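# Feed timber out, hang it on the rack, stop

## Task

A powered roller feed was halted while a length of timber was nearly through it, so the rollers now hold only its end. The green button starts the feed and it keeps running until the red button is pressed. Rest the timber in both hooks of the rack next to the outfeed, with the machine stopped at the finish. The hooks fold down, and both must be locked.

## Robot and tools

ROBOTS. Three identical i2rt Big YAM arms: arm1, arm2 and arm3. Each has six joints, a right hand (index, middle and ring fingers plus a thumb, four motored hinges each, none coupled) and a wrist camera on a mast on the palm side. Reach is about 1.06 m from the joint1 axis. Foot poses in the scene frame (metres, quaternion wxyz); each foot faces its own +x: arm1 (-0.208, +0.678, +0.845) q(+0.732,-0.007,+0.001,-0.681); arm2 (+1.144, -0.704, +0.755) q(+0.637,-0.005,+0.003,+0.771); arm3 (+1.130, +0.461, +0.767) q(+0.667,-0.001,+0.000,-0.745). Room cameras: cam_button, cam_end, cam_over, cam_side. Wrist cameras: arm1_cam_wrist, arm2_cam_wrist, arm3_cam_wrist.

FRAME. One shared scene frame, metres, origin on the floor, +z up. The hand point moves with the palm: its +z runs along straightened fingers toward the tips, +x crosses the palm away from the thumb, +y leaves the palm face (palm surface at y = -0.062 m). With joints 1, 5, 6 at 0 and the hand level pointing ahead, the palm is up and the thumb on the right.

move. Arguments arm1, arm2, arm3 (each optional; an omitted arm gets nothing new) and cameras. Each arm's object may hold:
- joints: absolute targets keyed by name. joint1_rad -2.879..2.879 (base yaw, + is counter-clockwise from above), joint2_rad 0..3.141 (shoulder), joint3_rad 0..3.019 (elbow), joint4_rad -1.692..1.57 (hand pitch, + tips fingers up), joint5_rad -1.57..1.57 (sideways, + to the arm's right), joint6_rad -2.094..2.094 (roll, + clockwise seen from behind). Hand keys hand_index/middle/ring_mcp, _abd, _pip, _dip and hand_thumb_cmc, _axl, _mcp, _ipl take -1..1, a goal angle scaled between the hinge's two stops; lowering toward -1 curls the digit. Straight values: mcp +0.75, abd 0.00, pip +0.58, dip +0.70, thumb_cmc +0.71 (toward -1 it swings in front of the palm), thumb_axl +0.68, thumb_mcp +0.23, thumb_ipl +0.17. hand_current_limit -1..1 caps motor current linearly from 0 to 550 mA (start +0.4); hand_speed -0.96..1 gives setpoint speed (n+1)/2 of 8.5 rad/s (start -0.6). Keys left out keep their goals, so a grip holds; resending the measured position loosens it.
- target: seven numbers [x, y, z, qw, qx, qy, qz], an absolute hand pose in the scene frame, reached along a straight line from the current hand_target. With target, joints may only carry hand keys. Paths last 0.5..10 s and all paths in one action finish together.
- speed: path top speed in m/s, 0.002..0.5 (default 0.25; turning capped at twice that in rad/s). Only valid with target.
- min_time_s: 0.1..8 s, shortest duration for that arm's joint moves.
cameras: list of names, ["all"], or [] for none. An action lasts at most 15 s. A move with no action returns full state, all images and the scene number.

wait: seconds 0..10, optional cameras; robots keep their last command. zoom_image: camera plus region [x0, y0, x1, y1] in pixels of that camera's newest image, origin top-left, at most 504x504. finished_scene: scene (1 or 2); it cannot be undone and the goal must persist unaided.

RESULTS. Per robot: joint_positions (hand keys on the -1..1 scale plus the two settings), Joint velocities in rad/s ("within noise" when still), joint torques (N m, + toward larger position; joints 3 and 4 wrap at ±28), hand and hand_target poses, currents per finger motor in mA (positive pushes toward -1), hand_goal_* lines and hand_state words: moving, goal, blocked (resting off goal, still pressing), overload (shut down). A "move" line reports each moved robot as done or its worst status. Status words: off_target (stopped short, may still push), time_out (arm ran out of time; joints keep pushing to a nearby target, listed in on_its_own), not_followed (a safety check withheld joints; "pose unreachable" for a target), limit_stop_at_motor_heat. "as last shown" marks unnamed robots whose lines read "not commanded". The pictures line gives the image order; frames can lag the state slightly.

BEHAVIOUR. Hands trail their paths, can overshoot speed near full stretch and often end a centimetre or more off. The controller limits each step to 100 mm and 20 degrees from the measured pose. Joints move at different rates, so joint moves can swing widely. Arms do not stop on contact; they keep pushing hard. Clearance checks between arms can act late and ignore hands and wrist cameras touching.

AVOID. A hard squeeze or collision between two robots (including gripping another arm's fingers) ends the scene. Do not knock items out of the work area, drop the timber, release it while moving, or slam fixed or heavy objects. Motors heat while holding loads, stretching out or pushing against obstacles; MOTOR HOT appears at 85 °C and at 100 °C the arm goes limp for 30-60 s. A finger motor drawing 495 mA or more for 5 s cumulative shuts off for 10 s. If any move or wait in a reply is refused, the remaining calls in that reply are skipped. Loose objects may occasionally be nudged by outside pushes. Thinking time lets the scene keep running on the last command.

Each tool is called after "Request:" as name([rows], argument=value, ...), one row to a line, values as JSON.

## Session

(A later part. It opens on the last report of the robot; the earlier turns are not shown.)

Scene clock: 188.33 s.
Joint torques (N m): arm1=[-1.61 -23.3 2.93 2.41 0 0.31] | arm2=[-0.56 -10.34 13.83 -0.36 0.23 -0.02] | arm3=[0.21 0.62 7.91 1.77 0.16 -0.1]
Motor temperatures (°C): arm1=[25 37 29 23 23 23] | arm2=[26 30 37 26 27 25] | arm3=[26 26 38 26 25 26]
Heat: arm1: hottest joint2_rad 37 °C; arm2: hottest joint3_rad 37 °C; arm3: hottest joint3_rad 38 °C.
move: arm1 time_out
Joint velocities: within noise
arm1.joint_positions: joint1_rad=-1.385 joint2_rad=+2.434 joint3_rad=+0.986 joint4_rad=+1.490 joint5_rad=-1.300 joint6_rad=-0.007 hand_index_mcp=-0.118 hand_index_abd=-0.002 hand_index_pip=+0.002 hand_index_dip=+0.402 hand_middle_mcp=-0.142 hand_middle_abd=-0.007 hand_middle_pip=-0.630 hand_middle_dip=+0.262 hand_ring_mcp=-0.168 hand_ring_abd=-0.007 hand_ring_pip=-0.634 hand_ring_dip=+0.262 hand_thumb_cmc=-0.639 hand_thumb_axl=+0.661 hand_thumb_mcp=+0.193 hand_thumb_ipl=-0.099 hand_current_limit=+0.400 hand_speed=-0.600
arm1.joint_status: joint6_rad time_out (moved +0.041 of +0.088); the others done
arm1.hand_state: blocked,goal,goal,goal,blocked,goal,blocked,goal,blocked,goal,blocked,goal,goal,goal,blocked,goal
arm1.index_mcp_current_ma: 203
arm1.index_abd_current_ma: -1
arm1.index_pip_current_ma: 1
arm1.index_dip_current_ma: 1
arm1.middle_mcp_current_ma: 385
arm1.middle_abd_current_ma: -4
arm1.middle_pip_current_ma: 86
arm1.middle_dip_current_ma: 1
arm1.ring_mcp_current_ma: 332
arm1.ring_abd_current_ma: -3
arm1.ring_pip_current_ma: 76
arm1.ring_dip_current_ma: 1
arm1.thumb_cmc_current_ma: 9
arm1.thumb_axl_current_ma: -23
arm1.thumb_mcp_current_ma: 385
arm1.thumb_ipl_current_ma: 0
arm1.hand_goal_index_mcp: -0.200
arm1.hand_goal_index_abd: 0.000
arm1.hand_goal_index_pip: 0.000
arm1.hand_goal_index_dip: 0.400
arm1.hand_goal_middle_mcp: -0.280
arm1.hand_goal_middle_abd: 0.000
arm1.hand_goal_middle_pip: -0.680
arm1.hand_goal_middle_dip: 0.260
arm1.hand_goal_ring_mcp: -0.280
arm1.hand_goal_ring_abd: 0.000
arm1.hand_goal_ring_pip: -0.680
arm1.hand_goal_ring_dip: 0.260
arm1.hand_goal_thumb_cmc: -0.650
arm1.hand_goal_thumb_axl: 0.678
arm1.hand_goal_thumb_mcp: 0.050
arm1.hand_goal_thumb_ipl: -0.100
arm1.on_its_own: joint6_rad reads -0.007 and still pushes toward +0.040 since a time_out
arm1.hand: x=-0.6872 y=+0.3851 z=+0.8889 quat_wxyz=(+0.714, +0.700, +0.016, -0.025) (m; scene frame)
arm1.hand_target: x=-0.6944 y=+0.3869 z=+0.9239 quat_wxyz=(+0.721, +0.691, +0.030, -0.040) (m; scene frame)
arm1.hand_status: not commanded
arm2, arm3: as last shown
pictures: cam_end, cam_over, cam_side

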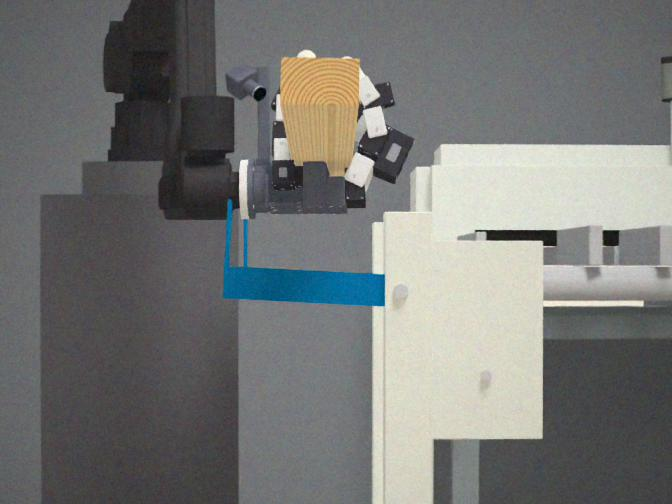

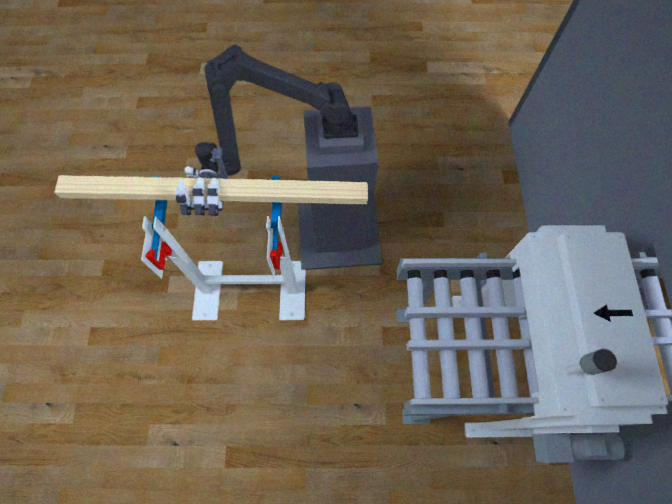

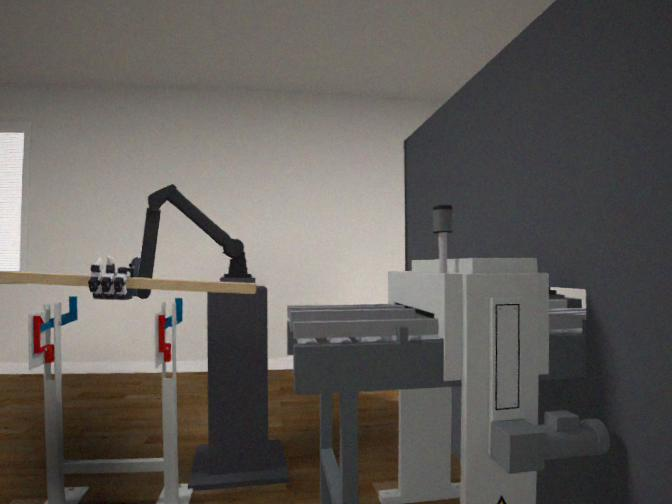

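Request:
move(arm1={"joints": {"joint1_rad": -1.39, "joint5_rad": -1.302, "joint2_rad": 2.48, "joint3_rad": 1.04, "joint4_rad": 1.57, "joint6_rad": 0.065}, "min_time_s": 2.0}, cameras=["cam_side", "cam_end"])

Scene clock: 194.00 s.
Joint torques (N m): arm1=[-1.73 -20.31 4.42 2.43 0.04 0.29] | arm2=[-0.62 -10.34 13.85 -0.35 0.23 -0.01] | arm3=[0.26 0.67 7.94 1.8 0.17 -0.11]
Motor temperatures (°C): arm1=[25 36 28 23 23 23] | arm2=[26 30 37 26 27 25] | arm3=[26 26 38 26 25 26]
Heat: arm1: hottest joint2_rad 36 °C; arm2: hottest joint3_rad 37 °C; arm3: hottest joint3_rad 38 °C.
move: arm1 time_out
Joint velocities: within noise
arm1.joint_positions: joint1_rad=-1.385 joint2_rad=+2.503 joint3_rad=+1.012 joint4_rad=+1.540 joint5_rad=-1.300 joint6_rad=+0.019 hand_index_mcp=-0.118 hand_index_abd=-0.002 hand_index_pip=+0.002 hand_index_dip=+0.402 hand_middle_mcp=-0.142 hand_middle_abd=-0.007 hand_middle_pip=-0.630 hand_middle_dip=+0.262 hand_ring_mcp=-0.168 hand_ring_abd=-0.007 hand_ring_pip=-0.634 hand_ring_dip=+0.262 hand_thumb_cmc=-0.639 hand_thumb_axl=+0.661 hand_thumb_mcp=+0.193 hand_thumb_ipl=-0.099 hand_current_limit=+0.400 hand_speed=-0.600
arm1.joint_status: joint6_rad time_out (moved +0.026 of +0.072); the others done
arm1.hand_state: blocked,goal,goal,goal,blocked,goal,blocked,goal,blocked,goal,blocked,goal,goal,goal,blocked,goal
arm1.index_mcp_current_ma: 203
arm1.index_abd_current_ma: -1
arm1.index_pip_current_ma: 1
arm1.index_dip_current_ma: 1
arm1.middle_mcp_current_ma: 385
arm1.middle_abd_current_ma: -4
arm1.middle_pip_current_ma: 86
arm1.middle_dip_current_ma: 1
arm1.ring_mcp_current_ma: 332
arm1.ring_abd_current_ma: -3
arm1.ring_pip_current_ma: 76
arm1.ring_dip_current_ma: 1
arm1.thumb_cmc_current_ma: 9
arm1.thumb_axl_current_ma: -23
arm1.thumb_mcp_current_ma: 385
arm1.thumb_ipl_current_ma: 0
arm1.hand_goal_index_mcp: -0.200
arm1.hand_goal_index_abd: 0.000
arm1.hand_goal_index_pip: 0.000
arm1.hand_goal_index_dip: 0.400
arm1.hand_goal_middle_mcp: -0.280
arm1.hand_goal_middle_abd: 0.000
arm1.hand_goal_middle_pip: -0.680
arm1.hand_goal_middle_dip: 0.260
arm1.hand_goal_ring_mcp: -0.280
arm1.hand_goal_ring_abd: 0.000
arm1.hand_goal_ring_pip: -0.680
arm1.hand_goal_ring_dip: 0.260
arm1.hand_goal_thumb_cmc: -0.650
arm1.hand_goal_thumb_axl: 0.678
arm1.hand_goal_thumb_mcp: 0.050
arm1.hand_goal_thumb_ipl: -0.100
arm1.on_its_own: joint6_rad reads +0.019 and still pushes toward +0.065 since a time_out
arm1.hand: x=-0.6853 y=+0.3861 z=+0.8646 quat_wxyz=(+0.715, +0.699, +0.009, -0.018) (m; scene frame)
arm1.hand_target: x=-0.6973 y=+0.3865 z=+0.8849 quat_wxyz=(+0.722, +0.691, +0.020, -0.030) (m; scene frame)
arm1.hand_status: not commanded
arm2, arm3: as last shown
pictures: cam_end, cam_side

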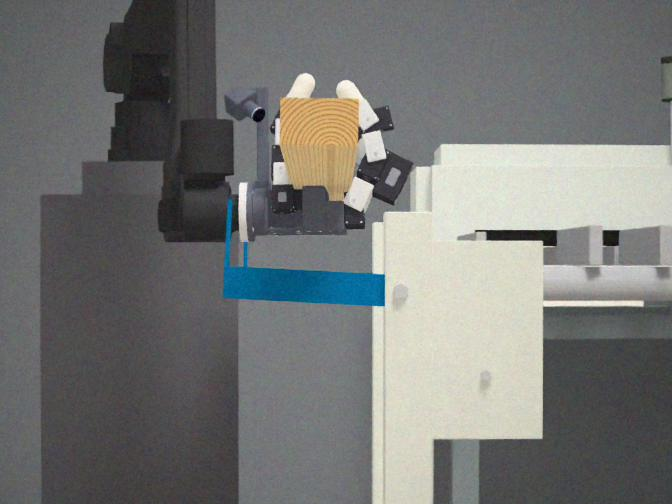

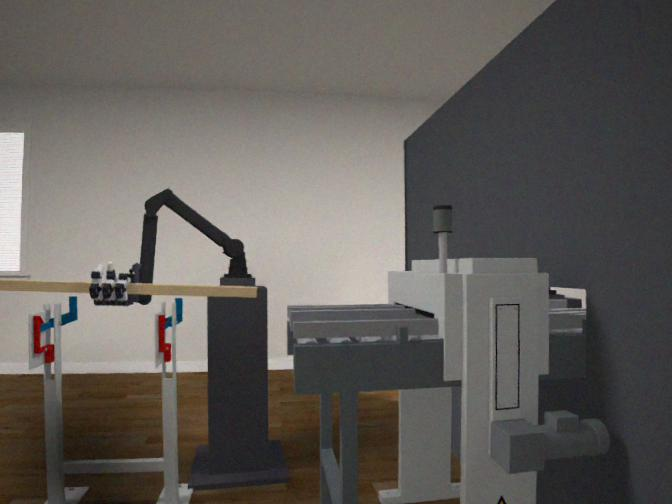

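Request:
move(arm1={"joints": {"joint1_rad": -1.39, "joint5_rad": -1.302, "joint2_rad": 2.555, "joint3_rad": 1.085, "joint4_rad": 1.57, "joint6_rad": 0.03}, "min_time_s": 2.0}, cameras=["cam_side", "cam_end"])

Scene clock: 196.90 s.
Joint torques (N m): arm1=[-1.67 -20.6 4 2.4 -0.01 0.12] | arm2=[-0.62 -10.34 13.85 -0.35 0.23 -0.02] | arm3=[0.21 0.56 7.92 1.78 0.17 -0.1]
Motor temperatures (°C): arm1=[25 36 28 23 23 23] | arm2=[26 30 37 26 27 25] | arm3=[26 26 38 26 25 26]
Heat: arm1: hottest joint2_rad 36 °C; arm2: hottest joint3_rad 37 °C; arm3: hottest joint3_rad 38 °C.
move: arm1 done
Joint velocities: within noise
arm1.joint_positions: joint1_rad=-1.385 joint2_rad=+2.578 joint3_rad=+1.060 joint4_rad=+1.540 joint5_rad=-1.300 joint6_rad=+0.002 hand_index_mcp=-0.118 hand_index_abd=-0.002 hand_index_pip=+0.002 hand_index_dip=+0.402 hand_middle_mcp=-0.142 hand_middle_abd=-0.007 hand_middle_pip=-0.630 hand_middle_dip=+0.262 hand_ring_mcp=-0.168 hand_ring_abd=-0.007 hand_ring_pip=-0.634 hand_ring_dip=+0.262 hand_thumb_cmc=-0.639 hand_thumb_axl=+0.661 hand_thumb_mcp=+0.193 hand_thumb_ipl=-0.099 hand_current_limit=+0.400 hand_speed=-0.600
arm1.joint_status: all done
arm1.hand_state: blocked,goal,goal,goal,blocked,goal,blocked,goal,blocked,goal,blocked,goal,goal,goal,blocked,goal
arm1.index_mcp_current_ma: 203
arm1.index_abd_current_ma: -1
arm1.index_pip_current_ma: 1
arm1.index_dip_current_ma: 1
arm1.middle_mcp_current_ma: 385
arm1.middle_abd_current_ma: -4
arm1.middle_pip_current_ma: 86
arm1.middle_dip_current_ma: 1
arm1.ring_mcp_current_ma: 332
arm1.ring_abd_current_ma: -3
arm1.ring_pip_current_ma: 76
arm1.ring_dip_current_ma: 1
arm1.thumb_cmc_current_ma: 9
arm1.thumb_axl_current_ma: -23
arm1.thumb_mcp_current_ma: 385
arm1.thumb_ipl_current_ma: 0
arm1.hand_goal_index_mcp: -0.200
arm1.hand_goal_index_abd: 0.000
arm1.hand_goal_index_pip: 0.000
arm1.hand_goal_index_dip: 0.400
arm1.hand_goal_middle_mcp: -0.280
arm1.hand_goal_middle_abd: 0.000
arm1.hand_goal_middle_pip: -0.680
arm1.hand_goal_middle_dip: 0.260
arm1.hand_goal_ring_mcp: -0.280
arm1.hand_goal_ring_abd: 0.000
arm1.hand_goal_ring_pip: -0.680
arm1.hand_goal_ring_dip: 0.260
arm1.hand_goal_thumb_cmc: -0.650
arm1.hand_goal_thumb_axl: 0.678
arm1.hand_goal_thumb_mcp: 0.050
arm1.hand_goal_thumb_ipl: -0.100
arm1.hand: x=-0.6882 y=+0.3848 z=+0.8345 quat_wxyz=(+0.712, +0.702, +0.006, -0.015) (m; scene frame)
arm1.hand_target: x=-0.6986 y=+0.3852 z=+0.8540 quat_wxyz=(+0.719, +0.694, +0.022, -0.032) (m; scene frame)
arm1.hand_status: not commanded
arm2: as last shown
arm3.joint_positions: joint1_rad=+0.322 joint2_rad=+0.623 joint3_rad=+1.437 joint4_rad=-1.384 joint5_rad=-0.052 joint6_rad=+1.150 hand_index_mcp=+0.754 hand_index_abd=+0.000 hand_index_pip=+0.577 hand_index_dip=+0.696 hand_middle_mcp=+0.754 hand_middle_abd=+0.000 hand_middle_pip=+0.577 hand_middle_dip=+0.696 hand_ring_mcp=+0.754 hand_ring_abd=+0.000 hand_ring_pip=+0.577 hand_ring_dip=+0.696 hand_thumb_cmc=+0.714 hand_thumb_axl=+0.677 hand_thumb_mcp=+0.226 hand_thumb_ipl=+0.168 hand_current_limit=+0.400 hand_speed=-0.600
arm3.joint_status: not commanded
arm3.hand_state: goal,goal,goal,goal,goal,goal,goal,goal,goal,goal,goal,goal,goal,goal,goal,goal
arm3.index_mcp_current_ma: 0
arm3.index_abd_current_ma: 1
arm3.index_pip_current_ma: 1
arm3.index_dip_current_ma: 0
arm3.middle_mcp_current_ma: 0
arm3.middle_abd_current_ma: 1
arm3.middle_pip_current_ma: 1
arm3.middle_dip_current_ma: 0
arm3.ring_mcp_current_ma: 0
arm3.ring_abd_current_ma: 1
arm3.ring_pip_current_ma: 1
arm3.ring_dip_current_ma: 0
arm3.thumb_cmc_current_ma: 0
arm3.thumb_axl_current_ma: -2
arm3.thumb_mcp_current_ma: 0
arm3.thumb_ipl_current_ma: -1
arm3.hand_goal_index_mcp: 0.754
arm3.hand_goal_index_abd: 0.000
arm3.hand_goal_index_pip: 0.576
arm3.hand_goal_index_dip: 0.696
arm3.hand_goal_middle_mcp: 0.754
arm3.hand_goal_middle_abd: 0.000
arm3.hand_goal_middle_pip: 0.576
arm3.hand_goal_middle_dip: 0.696
arm3.hand_goal_ring_mcp: 0.754
arm3.hand_goal_ring_abd: 0.000
arm3.hand_goal_ring_pip: 0.576
arm3.hand_goal_ring_dip: 0.696
arm3.hand_goal_thumb_cmc: 0.714
arm3.hand_goal_thumb_axl: 0.678
arm3.hand_goal_thumb_mcp: 0.226
arm3.hand_goal_thumb_ipl: 0.168
arm3.hand: x=+1.1033 y=+0.2139 z=+1.3272 quat_wxyz=(+0.359, +0.788, -0.385, +0.319) (m; scene frame)
arm3.hand_target: x=+1.1029 y=+0.2163 z=+1.3382 quat_wxyz=(+0.368, +0.782, -0.382, +0.326) (m; scene frame)
arm3.hand_status: not commanded
pictures: cam_end, cam_side

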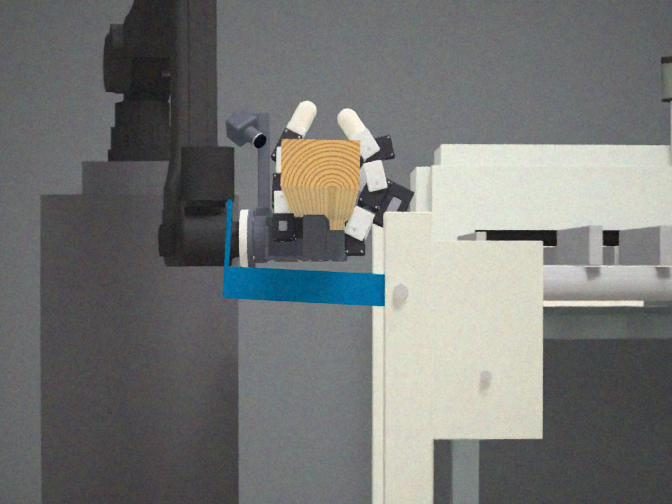

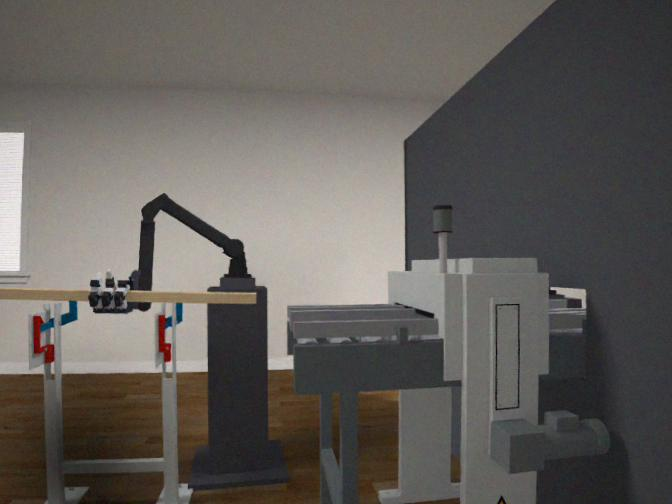

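Request:
move(arm1={"joints": {"joint1_rad": -1.395, "joint5_rad": -1.307, "joint2_rad": 2.615, "joint3_rad": 1.105, "joint4_rad": 1.57, "joint6_rad": -0.02}, "min_time_s": 2.0}, cameras=["cam_side", "cam_end"])

Scene clock: 199.63 s.
Joint torques (N m): arm1=[-1.85 -20.48 3.48 2.41 -0.11 0.13] | arm2=[-0.56 -10.34 13.85 -0.36 0.23 -0.01] | arm3=[0.26 0.56 7.92 1.78 0.16 -0.11]
Motor temperatures (°C): arm1=[25 36 28 23 23 23] | arm2=[26 30 38 26 27 25] | arm3=[26 26 38 26 25 26]
Heat: arm1: hottest joint2_rad 36 °C; arm2: hottest joint3_rad 38 °C; arm3: hottest joint3_rad 38 °C.
move: arm1 done
Joint velocities: within noise
arm1.joint_positions: joint1_rad=-1.387 joint2_rad=+2.636 joint3_rad=+1.083 joint4_rad=+1.540 joint5_rad=-1.303 joint6_rad=-0.048 hand_index_mcp=-0.118 hand_index_abd=-0.002 hand_index_pip=+0.002 hand_index_dip=+0.402 hand_middle_mcp=-0.142 hand_middle_abd=-0.007 hand_middle_pip=-0.630 hand_middle_dip=+0.262 hand_ring_mcp=-0.168 hand_ring_abd=-0.007 hand_ring_pip=-0.634 hand_ring_dip=+0.262 hand_thumb_cmc=-0.639 hand_thumb_axl=+0.661 hand_thumb_mcp=+0.193 hand_thumb_ipl=-0.099 hand_current_limit=+0.400 hand_speed=-0.600
arm1.joint_status: all done
arm1.hand_state: blocked,goal,goal,goal,blocked,goal,blocked,goal,blocked,goal,blocked,goal,goal,goal,blocked,goal
arm1.index_mcp_current_ma: 203
arm1.index_abd_current_ma: -1
arm1.index_pip_current_ma: 1
arm1.index_dip_current_ma: 1
arm1.middle_mcp_current_ma: 385
arm1.middle_abd_current_ma: -4
arm1.middle_pip_current_ma: 86
arm1.middle_dip_current_ma: 1
arm1.ring_mcp_current_ma: 332
arm1.ring_abd_current_ma: -3
arm1.ring_pip_current_ma: 76
arm1.ring_dip_current_ma: 1
arm1.thumb_cmc_current_ma: 9
arm1.thumb_axl_current_ma: -23
arm1.thumb_mcp_current_ma: 385
arm1.thumb_ipl_current_ma: 0
arm1.hand_goal_index_mcp: -0.200
arm1.hand_goal_index_abd: 0.000
arm1.hand_goal_index_pip: 0.000
arm1.hand_goal_index_dip: 0.400
arm1.hand_goal_middle_mcp: -0.280
arm1.hand_goal_middle_abd: 0.000
arm1.hand_goal_middle_pip: -0.680
arm1.hand_goal_middle_dip: 0.260
arm1.hand_goal_ring_mcp: -0.280
arm1.hand_goal_ring_abd: 0.000
arm1.hand_goal_ring_pip: -0.680
arm1.hand_goal_ring_dip: 0.260
arm1.hand_goal_thumb_cmc: -0.650
arm1.hand_goal_thumb_axl: 0.678
arm1.hand_goal_thumb_mcp: 0.050
arm1.hand_goal_thumb_ipl: -0.100
arm1.hand: x=-0.6816 y=+0.3858 z=+0.8088 quat_wxyz=(+0.709, +0.705, +0.012, -0.020) (m; scene frame)
arm1.hand_target: x=-0.6925 y=+0.3879 z=+0.8268 quat_wxyz=(+0.715, +0.698, +0.026, -0.037) (m; scene frame)
arm1.hand_status: not commanded
arm2, arm3: as last shown
pictures: cam_end, cam_side

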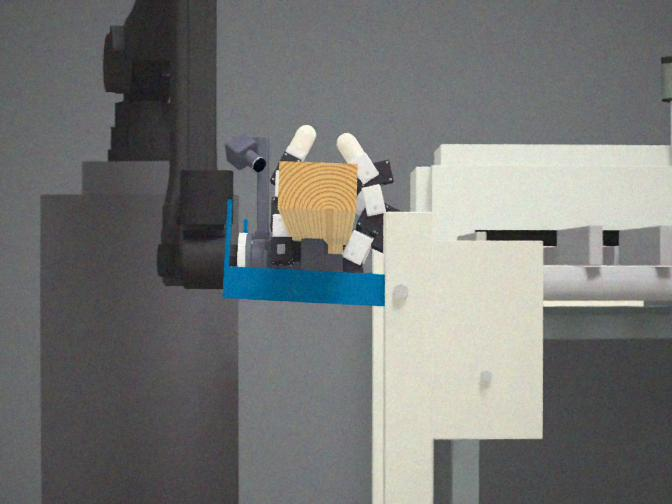

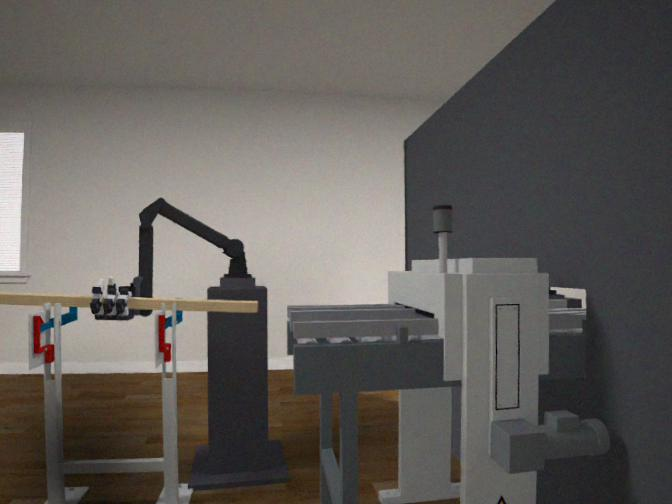

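Request:
move(arm1={"joints": {"joint1_rad": -1.40, "joint5_rad": -1.31, "joint2_rad": 2.66, "joint3_rad": 1.12, "joint4_rad": 1.57, "joint6_rad": -0.035}, "min_time_s": 2.0}, cameras=["cam_side", "cam_end"])

Scene clock: 202.43 s.
Joint torques (N m): arm1=[-1.96 -20.25 3.08 2.41 -0.16 0.12] | arm2=[-0.56 -10.29 13.85 -0.38 0.23 -0.01] | arm3=[0.26 0.56 7.91 1.8 0.16 -0.1]
Motor temperatures (°C): arm1=[25 36 28 23 23 23] | arm2=[26 30 38 26 27 25] | arm3=[26 26 38 26 25 26]
Heat: arm1: hottest joint2_rad 36 °C; arm2: hottest joint3_rad 38 °C; arm3: hottest joint3_rad 38 °C.
move: arm1 done
Joint velocities: within noise
arm1.joint_positions: joint1_rad=-1.392 joint2_rad=+2.681 joint3_rad=+1.101 joint4_rad=+1.540 joint5_rad=-1.305 joint6_rad=-0.062 hand_index_mcp=-0.118 hand_index_abd=-0.002 hand_index_pip=+0.002 hand_index_dip=+0.402 hand_middle_mcp=-0.142 hand_middle_abd=-0.007 hand_middle_pip=-0.630 hand_middle_dip=+0.262 hand_ring_mcp=-0.168 hand_ring_abd=-0.007 hand_ring_pip=-0.634 hand_ring_dip=+0.262 hand_thumb_cmc=-0.639 hand_thumb_axl=+0.661 hand_thumb_mcp=+0.193 hand_thumb_ipl=-0.099 hand_current_limit=+0.400 hand_speed=-0.600
arm1.joint_status: all done
arm1.hand_state: blocked,goal,goal,goal,blocked,goal,blocked,goal,blocked,goal,blocked,goal,goal,goal,blocked,goal
arm1.index_mcp_current_ma: 203
arm1.index_abd_current_ma: -1
arm1.index_pip_current_ma: 1
arm1.index_dip_current_ma: 1
arm1.middle_mcp_current_ma: 385
arm1.middle_abd_current_ma: -4
arm1.middle_pip_current_ma: 86
arm1.middle_dip_current_ma: 1
arm1.ring_mcp_current_ma: 332
arm1.ring_abd_current_ma: -3
arm1.ring_pip_current_ma: 76
arm1.ring_dip_current_ma: 1
arm1.thumb_cmc_current_ma: 9
arm1.thumb_axl_current_ma: -23
arm1.thumb_mcp_current_ma: 385
arm1.thumb_ipl_current_ma: 0
arm1.hand_goal_index_mcp: -0.200
arm1.hand_goal_index_abd: 0.000
arm1.hand_goal_index_pip: 0.000
arm1.hand_goal_index_dip: 0.400
arm1.hand_goal_middle_mcp: -0.280
arm1.hand_goal_middle_abd: 0.000
arm1.hand_goal_middle_pip: -0.680
arm1.hand_goal_middle_dip: 0.260
arm1.hand_goal_ring_mcp: -0.280
arm1.hand_goal_ring_abd: 0.000
arm1.hand_goal_ring_pip: -0.680
arm1.hand_goal_ring_dip: 0.260
arm1.hand_goal_thumb_cmc: -0.650
arm1.hand_goal_thumb_axl: 0.678
arm1.hand_goal_thumb_mcp: 0.050
arm1.hand_goal_thumb_ipl: -0.100
arm1.hand: x=-0.6787 y=+0.3887 z=+0.7888 quat_wxyz=(+0.706, +0.708, +0.007, -0.017) (m; scene frame)
arm1.hand_target: x=-0.6891 y=+0.3909 z=+0.8058 quat_wxyz=(+0.712, +0.701, +0.020, -0.032) (m; scene frame)
arm1.hand_status: not commanded
arm2.joint_positions: joint1_rad=+0.285 joint2_rad=+1.387 joint3_rad=+1.466 joint4_rad=-1.674 joint5_rad=+0.004 joint6_rad=+0.473 hand_index_mcp=+0.749 hand_index_abd=-0.003 hand_index_pip=+0.572 hand_index_dip=+0.693 hand_middle_mcp=-0.460 hand_middle_abd=+0.000 hand_middle_pip=-0.496 hand_middle_dip=+0.696 hand_ring_mcp=-0.464 hand_ring_abd=+0.000 hand_ring_pip=-0.497 hand_ring_dip=+0.696 hand_thumb_cmc=+0.714 hand_thumb_axl=+0.677 hand_thumb_mcp=+0.223 hand_thumb_ipl=+0.168 hand_current_limit=+0.400 hand_speed=-0.600
arm2.joint_status: not commanded
arm2.hand_state: goal,goal,goal,goal,blocked,goal,goal,goal,goal,goal,goal,goal,goal,goal,goal,goal
arm2.index_mcp_current_ma: -2
arm2.index_abd_current_ma: -1
arm2.index_pip_current_ma: -1
arm2.index_dip_current_ma: -1
arm2.middle_mcp_current_ma: 16
arm2.middle_abd_current_ma: 0
arm2.middle_pip_current_ma: 1
arm2.middle_dip_current_ma: 0
arm2.ring_mcp_current_ma: 11
arm2.ring_abd_current_ma: 0
arm2.ring_pip_current_ma: 1
arm2.ring_dip_current_ma: 0
arm2.thumb_cmc_current_ma: 0
arm2.thumb_axl_current_ma: 0
arm2.thumb_mcp_current_ma: -1
arm2.thumb_ipl_current_ma: 0
arm2.hand_goal_index_mcp: 0.754
arm2.hand_goal_index_abd: 0.000
arm2.hand_goal_index_pip: 0.576
arm2.hand_goal_index_dip: 0.696
arm2.hand_goal_middle_mcp: -0.480
arm2.hand_goal_middle_abd: 0.000
arm2.hand_goal_middle_pip: -0.500
arm2.hand_goal_middle_dip: 0.696
arm2.hand_goal_ring_mcp: -0.480
arm2.hand_goal_ring_abd: 0.000
arm2.hand_goal_ring_pip: -0.500
arm2.hand_goal_ring_dip: 0.696
arm2.hand_goal_thumb_cmc: 0.714
arm2.hand_goal_thumb_axl: 0.678
arm2.hand_goal_thumb_mcp: 0.226
arm2.hand_goal_thumb_ipl: 0.168
arm2.hand: x=+0.9861 y=-0.2643 z=+1.0458 quat_wxyz=(+0.009, -0.001, +1.000, -0.016) (m; scene frame)
arm2.hand_target: x=+0.9848 y=-0.2542 z=+1.0793 quat_wxyz=(-0.005, +0.000, +1.000, +0.015) (m; scene frame)
arm2.hand_status: not commanded
arm3: as last shown
pictures: cam_end, cam_side

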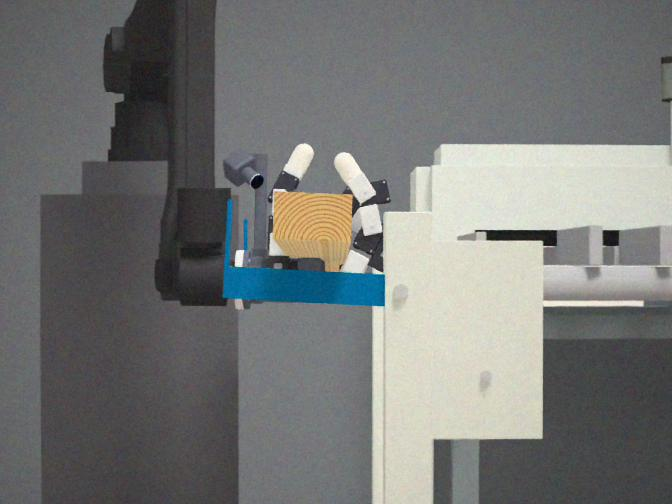

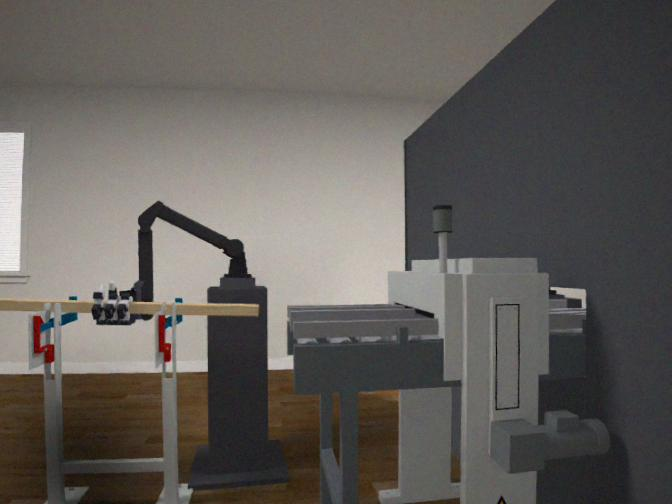

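Request:
move(arm1={"joints": {"joint1_rad": -1.40, "joint5_rad": -1.31, "joint2_rad": 2.685, "joint3_rad": 1.125, "joint4_rad": 1.57, "joint6_rad": -0.05}, "min_time_s": 1.5}, cameras=["cam_side", "cam_end"])

Scene clock: 204.60 s.
Joint torques (N m): arm1=[-1.79 -19.9 2.91 2.37 -0.17 0.09] | arm2=[-0.62 -10.34 13.85 -0.36 0.23 -0.01] | arm3=[0.26 0.62 7.94 1.77 0.17 -0.11]
Motor temperatures (°C): arm1=[25 35 28 23 23 23] | arm2=[26 30 38 26 27 25] | arm3=[26 26 38 26 25 26]
Heat: arm1: hottest joint2_rad 35 °C; arm2: hottest joint3_rad 38 °C; arm3: hottest joint3_rad 38 °C.
move: arm1 done
Joint velocities: within noise
arm1.joint_positions: joint1_rad=-1.392 joint2_rad=+2.702 joint3_rad=+1.107 joint4_rad=+1.540 joint5_rad=-1.305 joint6_rad=-0.075 hand_index_mcp=-0.118 hand_index_abd=-0.002 hand_index_pip=+0.002 hand_index_dip=+0.402 hand_middle_mcp=-0.142 hand_middle_abd=-0.007 hand_middle_pip=-0.630 hand_middle_dip=+0.262 hand_ring_mcp=-0.168 hand_ring_abd=-0.007 hand_ring_pip=-0.634 hand_ring_dip=+0.262 hand_thumb_cmc=-0.639 hand_thumb_axl=+0.661 hand_thumb_mcp=+0.193 hand_thumb_ipl=-0.099 hand_current_limit=+0.400 hand_speed=-0.600
arm1.joint_status: all done
arm1.hand_state: blocked,goal,goal,goal,blocked,goal,blocked,goal,blocked,goal,blocked,goal,goal,goal,blocked,goal
arm1.index_mcp_current_ma: 203
arm1.index_abd_current_ma: -1
arm1.index_pip_current_ma: 1
arm1.index_dip_current_ma: 1
arm1.middle_mcp_current_ma: 385
arm1.middle_abd_current_ma: -4
arm1.middle_pip_current_ma: 86
arm1.middle_dip_current_ma: 1
arm1.ring_mcp_current_ma: 332
arm1.ring_abd_current_ma: -3
arm1.ring_pip_current_ma: 76
arm1.ring_dip_current_ma: 1
arm1.thumb_cmc_current_ma: 9
arm1.thumb_axl_current_ma: -23
arm1.thumb_mcp_current_ma: 385
arm1.thumb_ipl_current_ma: 0
arm1.hand_goal_index_mcp: -0.200
arm1.hand_goal_index_abd: 0.000
arm1.hand_goal_index_pip: 0.000
arm1.hand_goal_index_dip: 0.400
arm1.hand_goal_middle_mcp: -0.280
arm1.hand_goal_middle_abd: 0.000
arm1.hand_goal_middle_pip: -0.680
arm1.hand_goal_middle_dip: 0.260
arm1.hand_goal_ring_mcp: -0.280
arm1.hand_goal_ring_abd: 0.000
arm1.hand_goal_ring_pip: -0.680
arm1.hand_goal_ring_dip: 0.260
arm1.hand_goal_thumb_cmc: -0.650
arm1.hand_goal_thumb_axl: 0.678
arm1.hand_goal_thumb_mcp: 0.050
arm1.hand_goal_thumb_ipl: -0.100
arm1.hand: x=-0.6754 y=+0.3892 z=+0.7793 quat_wxyz=(+0.705, +0.709, +0.007, -0.016) (m; scene frame)
arm1.hand_target: x=-0.6849 y=+0.3914 z=+0.7942 quat_wxyz=(+0.710, +0.703, +0.019, -0.031) (m; scene frame)
arm1.hand_status: not commanded
arm2, arm3: as last shown
pictures: cam_end, cam_side

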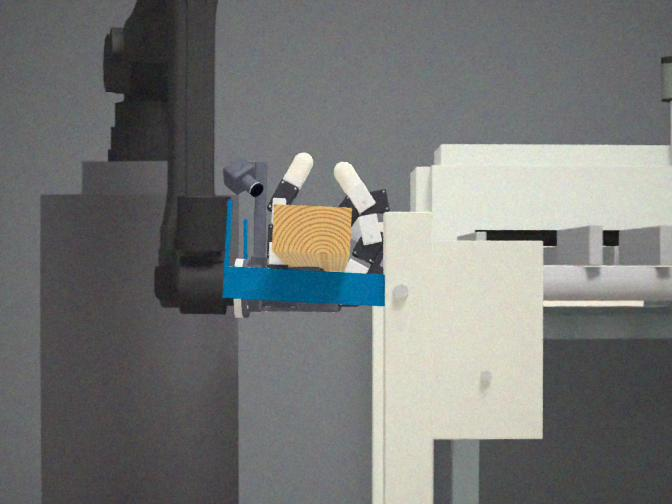

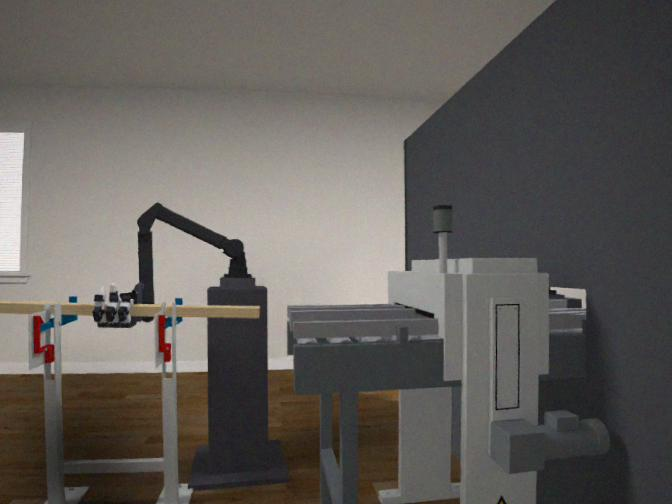

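Request:
move(arm1={"joints": {"joint1_rad": -1.40, "joint5_rad": -1.31, "joint2_rad": 2.70, "joint3_rad": 1.13, "joint4_rad": 1.57, "joint6_rad": -0.05}, "min_time_s": 1.5}, cameras=["cam_side", "cam_end"])

Request:
zoom_image(camera="cam_side", region=[0, 260, 280, 400])

Scene clock: 206.87 s.
Joint torques (N m): arm1=[-1.79 -19.49 2.97 2.39 -0.17 -0.03] | arm2=[-0.56 -10.29 13.85 -0.35 0.23 -0.02] | arm3=[0.26 0.62 7.9 1.78 0.16 -0.1]
Motor temperatures (°C): arm1=[25 35 28 23 23 23] | arm2=[26 30 38 26 27 25] | arm3=[26 26 38 26 25 26]
Heat: arm1: hottest joint2_rad 35 °C; arm2: hottest joint3_rad 38 °C; arm3: hottest joint3_rad 38 °C.
move: arm1 done
Joint velocities: within noise
arm1.joint_positions: joint1_rad=-1.393 joint2_rad=+2.713 joint3_rad=+1.111 joint4_rad=+1.540 joint5_rad=-1.305 joint6_rad=-0.062 hand_index_mcp=-0.118 hand_index_abd=-0.002 hand_index_pip=+0.002 hand_index_dip=+0.402 hand_middle_mcp=-0.142 hand_middle_abd=-0.007 hand_middle_pip=-0.630 hand_middle_dip=+0.262 hand_ring_mcp=-0.168 hand_ring_abd=-0.007 hand_ring_pip=-0.634 hand_ring_dip=+0.262 hand_thumb_cmc=-0.639 hand_thumb_axl=+0.661 hand_thumb_mcp=+0.193 hand_thumb_ipl=-0.099 hand_current_limit=+0.400 hand_speed=-0.600
arm1.joint_status: all done
arm1.hand_state: blocked,goal,goal,goal,blocked,goal,blocked,goal,blocked,goal,blocked,goal,goal,goal,blocked,goal
arm1.index_mcp_current_ma: 203
arm1.index_abd_current_ma: -1
arm1.index_pip_current_ma: 1
arm1.index_dip_current_ma: 1
arm1.middle_mcp_current_ma: 385
arm1.middle_abd_current_ma: -4
arm1.middle_pip_current_ma: 86
arm1.middle_dip_current_ma: 1
arm1.ring_mcp_current_ma: 332
arm1.ring_abd_current_ma: -3
arm1.ring_pip_current_ma: 76
arm1.ring_dip_current_ma: 1
arm1.thumb_cmc_current_ma: 9
arm1.thumb_axl_current_ma: -23
arm1.thumb_mcp_current_ma: 385
arm1.thumb_ipl_current_ma: 0
arm1.hand_goal_index_mcp: -0.200
arm1.hand_goal_index_abd: 0.000
arm1.hand_goal_index_pip: 0.000
arm1.hand_goal_index_dip: 0.400
arm1.hand_goal_middle_mcp: -0.280
arm1.hand_goal_middle_abd: 0.000
arm1.hand_goal_middle_pip: -0.680
arm1.hand_goal_middle_dip: 0.260
arm1.hand_goal_ring_mcp: -0.280
arm1.hand_goal_ring_abd: 0.000
arm1.hand_goal_ring_pip: -0.680
arm1.hand_goal_ring_dip: 0.260
arm1.hand_goal_thumb_cmc: -0.650
arm1.hand_goal_thumb_axl: 0.678
arm1.hand_goal_thumb_mcp: 0.050
arm1.hand_goal_thumb_ipl: -0.100
arm1.hand: x=-0.6758 y=+0.3897 z=+0.7742 quat_wxyz=(+0.704, +0.710, +0.000, -0.009) (m; scene frame)
arm1.hand_target: x=-0.6838 y=+0.3919 z=+0.7870 quat_wxyz=(+0.710, +0.704, +0.015, -0.027) (m; scene frame)
arm1.hand_status: not commanded
arm2, arm3: as last shown
pictures: cam_end, cam_side

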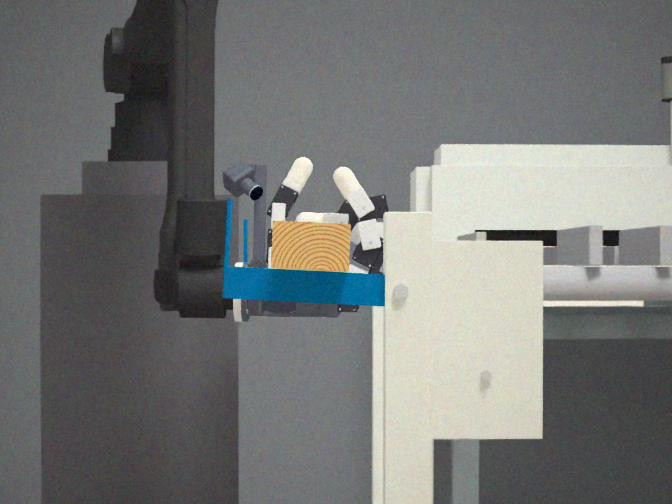

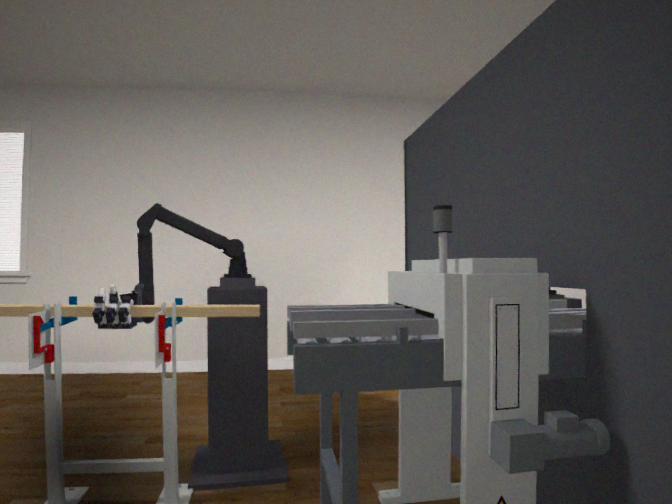

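Scaled by 1.800.

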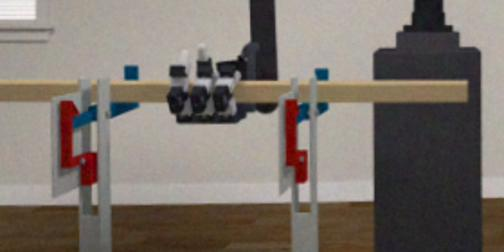

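Request:
move(arm1={"joints": {"joint1_rad": -1.40, "joint5_rad": -1.31, "joint2_rad": 2.72, "joint3_rad": 1.14, "joint4_rad": 1.57, "joint6_rad": -0.065}, "min_time_s": 1.5}, cameras=["cam_side", "cam_end"])

Request:
zoom_image(camera="cam_side", region=[0, 260, 280, 400])

Request:
zoom_image(camera="cam_end", region=[140, 130, 440, 350])

Scene clock: 209.20 s.
Joint torques (N m): arm1=[-1.85 -18.32 3.36 2.35 -0.14 -0.25] | arm2=[-0.56 -10.34 13.83 -0.36 0.23 -0.01] | arm3=[0.21 0.56 7.94 1.8 0.17 -0.1]
Motor temperatures (°C): arm1=[25 35 28 23 23 23] | arm2=[26 30 38 26 27 25] | arm3=[26 26 38 26 25 26]
Heat: arm1: hottest joint2_rad 35 °C; arm2: hottest joint3_rad 38 °C; arm3: hottest joint3_rad 38 °C.
move: arm1 done
Joint velocities: within noise
arm1.joint_positions: joint1_rad=-1.393 joint2_rad=+2.718 joint3_rad=+1.115 joint4_rad=+1.543 joint5_rad=-1.306 joint6_rad=-0.056 hand_index_mcp=-0.118 hand_index_abd=-0.002 hand_index_pip=+0.002 hand_index_dip=+0.402 hand_middle_mcp=-0.142 hand_middle_abd=-0.007 hand_middle_pip=-0.630 hand_middle_dip=+0.262 hand_ring_mcp=-0.168 hand_ring_abd=-0.007 hand_ring_pip=-0.634 hand_ring_dip=+0.262 hand_thumb_cmc=-0.639 hand_thumb_axl=+0.661 hand_thumb_mcp=+0.193 hand_thumb_ipl=-0.099 hand_current_limit=+0.400 hand_speed=-0.600
arm1.joint_status: all done
arm1.hand_state: blocked,goal,goal,goal,blocked,goal,blocked,goal,blocked,goal,blocked,goal,goal,goal,blocked,goal
arm1.index_mcp_current_ma: 203
arm1.index_abd_current_ma: -1
arm1.index_pip_current_ma: 1
arm1.index_dip_current_ma: 1
arm1.middle_mcp_current_ma: 385
arm1.middle_abd_current_ma: -4
arm1.middle_pip_current_ma: 86
arm1.middle_dip_current_ma: 1
arm1.ring_mcp_current_ma: 332
arm1.ring_abd_current_ma: -3
arm1.ring_pip_current_ma: 76
arm1.ring_dip_current_ma: 1
arm1.thumb_cmc_current_ma: 9
arm1.thumb_axl_current_ma: -23
arm1.thumb_mcp_current_ma: 385
arm1.thumb_ipl_current_ma: 0
arm1.hand_goal_index_mcp: -0.200
arm1.hand_goal_index_abd: 0.000
arm1.hand_goal_index_pip: 0.000
arm1.hand_goal_index_dip: 0.400
arm1.hand_goal_middle_mcp: -0.280
arm1.hand_goal_middle_abd: 0.000
arm1.hand_goal_middle_pip: -0.680
arm1.hand_goal_middle_dip: 0.260
arm1.hand_goal_ring_mcp: -0.280
arm1.hand_goal_ring_abd: 0.000
arm1.hand_goal_ring_pip: -0.680
arm1.hand_goal_ring_dip: 0.260
arm1.hand_goal_thumb_cmc: -0.650
arm1.hand_goal_thumb_axl: 0.678
arm1.hand_goal_thumb_mcp: 0.050
arm1.hand_goal_thumb_ipl: -0.100
arm1.hand: x=-0.6762 y=+0.3897 z=+0.7721 quat_wxyz=(+0.704, +0.710, -0.002, -0.007) (m; scene frame)
arm1.hand_target: x=-0.6815 y=+0.3919 z=+0.7786 quat_wxyz=(+0.709, +0.705, +0.017, -0.029) (m; scene frame)
arm1.hand_status: not commanded
arm2, arm3: as last shown
pictures: cam_end, cam_side

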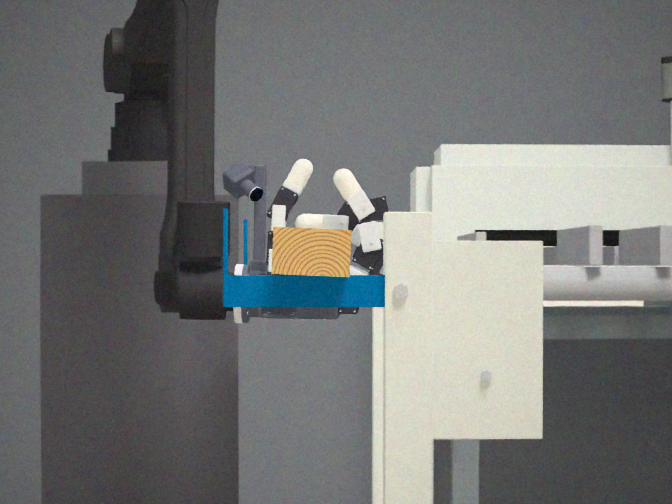

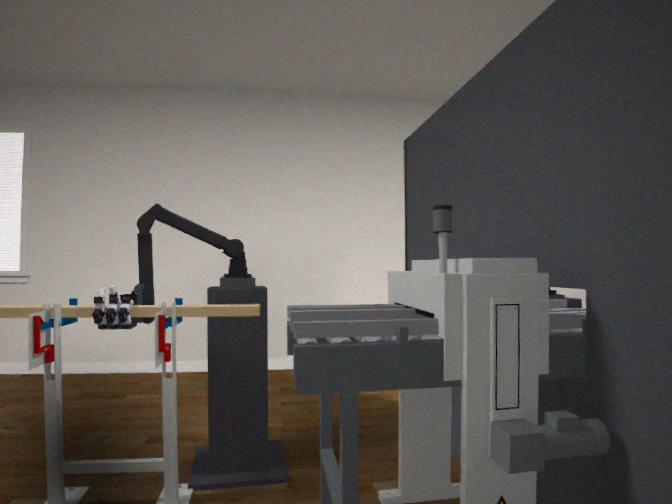

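Scaled by 1.800.

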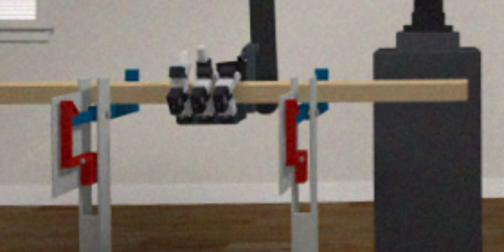

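Scaled by 1.680.

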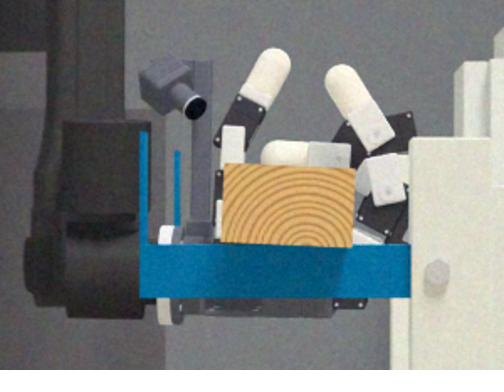

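Request:
move(arm1={"joints": {"joint2_rad": 2.735, "joint3_rad": 1.145, "hand_thumb_mcp": 0.12, "hand_thumb_ipl": -0.06}, "min_time_s": 1.0}, cameras=["cam_end"])

Request:
move(arm1={"joints": {"hand_thumb_mcp": 0.226, "hand_thumb_ipl": 0.05, "hand_index_mcp": -0.08, "hand_middle_mcp": -0.1, "hand_ring_mcp": -0.1, "hand_middle_pip": -0.45, "hand_ring_pip": -0.45}}, cameras=["cam_end", "cam_side"])

Scene clock: 211.67 s.
Joint torques (N m): arm1=[-1.9 -17.2 3.49 2.14 -0.09 -0.32] | arm2=[-0.56 -10.34 13.85 -0.35 0.23 -0.02] | arm3=[0.26 0.56 7.92 1.78 0.16 -0.1]
Motor temperatures (°C): arm1=[25 35 28 23 23 23] | arm2=[26 30 38 26 27 25] | arm3=[26 26 38 26 25 26]
Heat: arm1: hottest joint2_rad 35 °C; arm2: hottest joint3_rad 38 °C; arm3: hottest joint3_rad 38 °C.
move: arm1 off_target
Joint velocities: within noise
arm1.joint_positions: joint1_rad=-1.393 joint2_rad=+2.722 joint3_rad=+1.119 joint4_rad=+1.549 joint5_rad=-1.308 joint6_rad=-0.049 hand_index_mcp=-0.122 hand_index_abd=-0.002 hand_index_pip=+0.002 hand_index_dip=+0.402 hand_middle_mcp=-0.143 hand_middle_abd=-0.007 hand_middle_pip=-0.630 hand_middle_dip=+0.262 hand_ring_mcp=-0.168 hand_ring_abd=-0.007 hand_ring_pip=-0.634 hand_ring_dip=+0.262 hand_thumb_cmc=-0.639 hand_thumb_axl=+0.660 hand_thumb_mcp=+0.198 hand_thumb_ipl=-0.063 hand_current_limit=+0.400 hand_speed=-0.600
arm1.joint_status: hand_thumb_mcp off_target (ended at +0.198, target +0.120); the others done
arm1.hand_state: blocked,goal,goal,goal,blocked,goal,blocked,goal,blocked,goal,blocked,goal,goal,goal,blocked,goal
arm1.index_mcp_current_ma: 190
arm1.index_abd_current_ma: -1
arm1.index_pip_current_ma: 1
arm1.index_dip_current_ma: 1
arm1.middle_mcp_current_ma: 385
arm1.middle_abd_current_ma: -4
arm1.middle_pip_current_ma: 86
arm1.middle_dip_current_ma: 1
arm1.ring_mcp_current_ma: 332
arm1.ring_abd_current_ma: -3
arm1.ring_pip_current_ma: 76
arm1.ring_dip_current_ma: 1
arm1.thumb_cmc_current_ma: 8
arm1.thumb_axl_current_ma: -24
arm1.thumb_mcp_current_ma: 255
arm1.thumb_ipl_current_ma: -2
arm1.hand_goal_index_mcp: -0.200
arm1.hand_goal_index_abd: 0.000
arm1.hand_goal_index_pip: 0.000
arm1.hand_goal_index_dip: 0.400
arm1.hand_goal_middle_mcp: -0.280
arm1.hand_goal_middle_abd: 0.000
arm1.hand_goal_middle_pip: -0.680
arm1.hand_goal_middle_dip: 0.260
arm1.hand_goal_ring_mcp: -0.280
arm1.hand_goal_ring_abd: 0.000
arm1.hand_goal_ring_pip: -0.680
arm1.hand_goal_ring_dip: 0.260
arm1.hand_goal_thumb_cmc: -0.650
arm1.hand_goal_thumb_axl: 0.678
arm1.hand_goal_thumb_mcp: 0.120
arm1.hand_goal_thumb_ipl: -0.060
arm1.hand: x=-0.6763 y=+0.3898 z=+0.7715 quat_wxyz=(+0.705, +0.709, -0.002, -0.006) (m; scene frame)
arm1.hand_target: x=-0.6800 y=+0.3923 z=+0.7715 quat_wxyz=(+0.708, +0.706, +0.014, -0.026) (m; scene frame)
arm1.hand_status: not commanded
arm2, arm3: as last shown
pictures: cam_end

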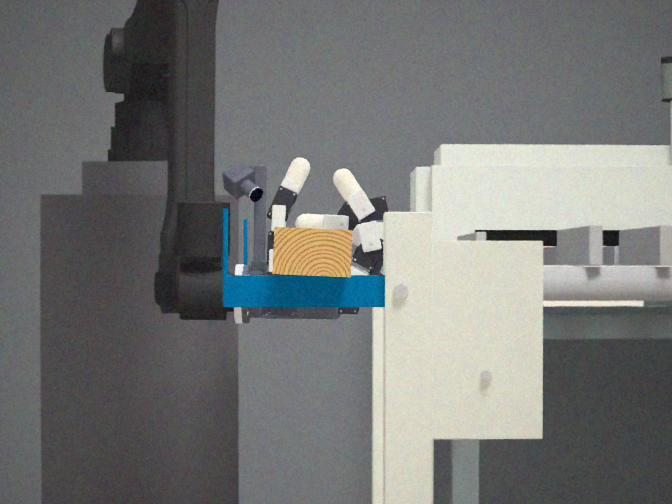

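Scene clock: 212.30 s.
Joint torques (N m): arm1=[-1.67 -17.96 2.91 2.09 -0.02 -0.31] | arm2=[-0.56 -10.34 13.83 -0.35 0.23 -0.02] | arm3=[0.26 0.56 7.92 1.8 0.16 -0.1]
Motor temperatures (°C): arm1=[25 35 28 23 23 23] | arm2=[26 30 38 26 27 25] | arm3=[26 26 38 26 25 26]
Heat: arm1: hottest joint2_rad 35 °C; arm2: hottest joint3_rad 38 °C; arm3: hottest joint3_rad 38 °C.
move: arm1 done
Joint velocities: within noise
arm1.joint_positions: joint1_rad=-1.395 joint2_rad=+2.729 joint3_rad=+1.127 joint4_rad=+1.550 joint5_rad=-1.309 joint6_rad=-0.050 hand_index_mcp=-0.074 hand_index_abd=-0.002 hand_index_pip=+0.002 hand_index_dip=+0.402 hand_middle_mcp=-0.098 hand_middle_abd=-0.003 hand_middle_pip=-0.456 hand_middle_dip=+0.262 hand_ring_mcp=-0.099 hand_ring_abd=-0.003 hand_ring_pip=-0.456 hand_ring_dip=+0.262 hand_thumb_cmc=-0.644 hand_thumb_axl=+0.672 hand_thumb_mcp=+0.229 hand_thumb_ipl=+0.048 hand_current_limit=+0.400 hand_speed=-0.600
arm1.joint_status: all done
arm1.hand_state: goal,goal,goal,goal,goal,goal,goal,goal,goal,goal,goal,goal,goal,goal,goal,goal
arm1.index_mcp_current_ma: 4
arm1.index_abd_current_ma: -1
arm1.index_pip_current_ma: 1
arm1.index_dip_current_ma: 1
arm1.middle_mcp_current_ma: 1
arm1.middle_abd_current_ma: -1
arm1.middle_pip_current_ma: -3
arm1.middle_dip_current_ma: 1
arm1.ring_mcp_current_ma: 0
arm1.ring_abd_current_ma: -1
arm1.ring_pip_current_ma: -3
arm1.ring_dip_current_ma: 1
arm1.thumb_cmc_current_ma: 3
arm1.thumb_axl_current_ma: -4
arm1.thumb_mcp_current_ma: 2
arm1.thumb_ipl_current_ma: -1
arm1.hand_goal_index_mcp: -0.080
arm1.hand_goal_index_abd: 0.000
arm1.hand_goal_index_pip: 0.000
arm1.hand_goal_index_dip: 0.400
arm1.hand_goal_middle_mcp: -0.100
arm1.hand_goal_middle_abd: 0.000
arm1.hand_goal_middle_pip: -0.450
arm1.hand_goal_middle_dip: 0.260
arm1.hand_goal_ring_mcp: -0.100
arm1.hand_goal_ring_abd: 0.000
arm1.hand_goal_ring_pip: -0.450
arm1.hand_goal_ring_dip: 0.260
arm1.hand_goal_thumb_cmc: -0.650
arm1.hand_goal_thumb_axl: 0.678
arm1.hand_goal_thumb_mcp: 0.226
arm1.hand_goal_thumb_ipl: 0.050
arm1.hand: x=-0.6773 y=+0.3904 z=+0.7691 quat_wxyz=(+0.705, +0.709, -0.001, -0.007) (m; scene frame)
arm1.hand_target: x=-0.6799 y=+0.3923 z=+0.7714 quat_wxyz=(+0.708, +0.706, +0.014, -0.026) (m; scene frame)
arm1.hand_status: not commanded
arm2, arm3: as last shown
pictures: cam_end, cam_side

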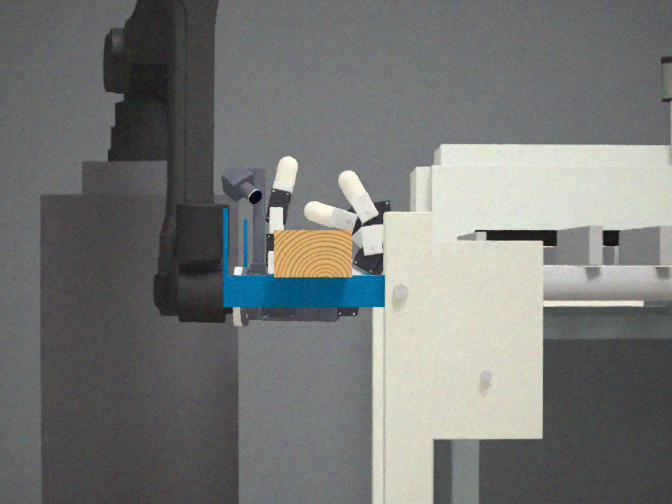

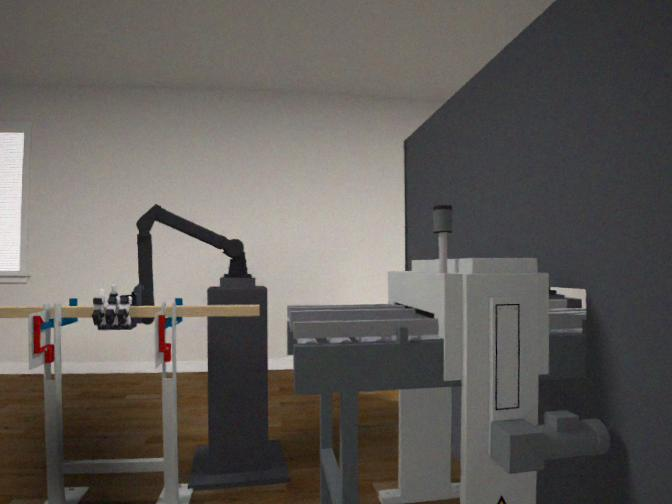

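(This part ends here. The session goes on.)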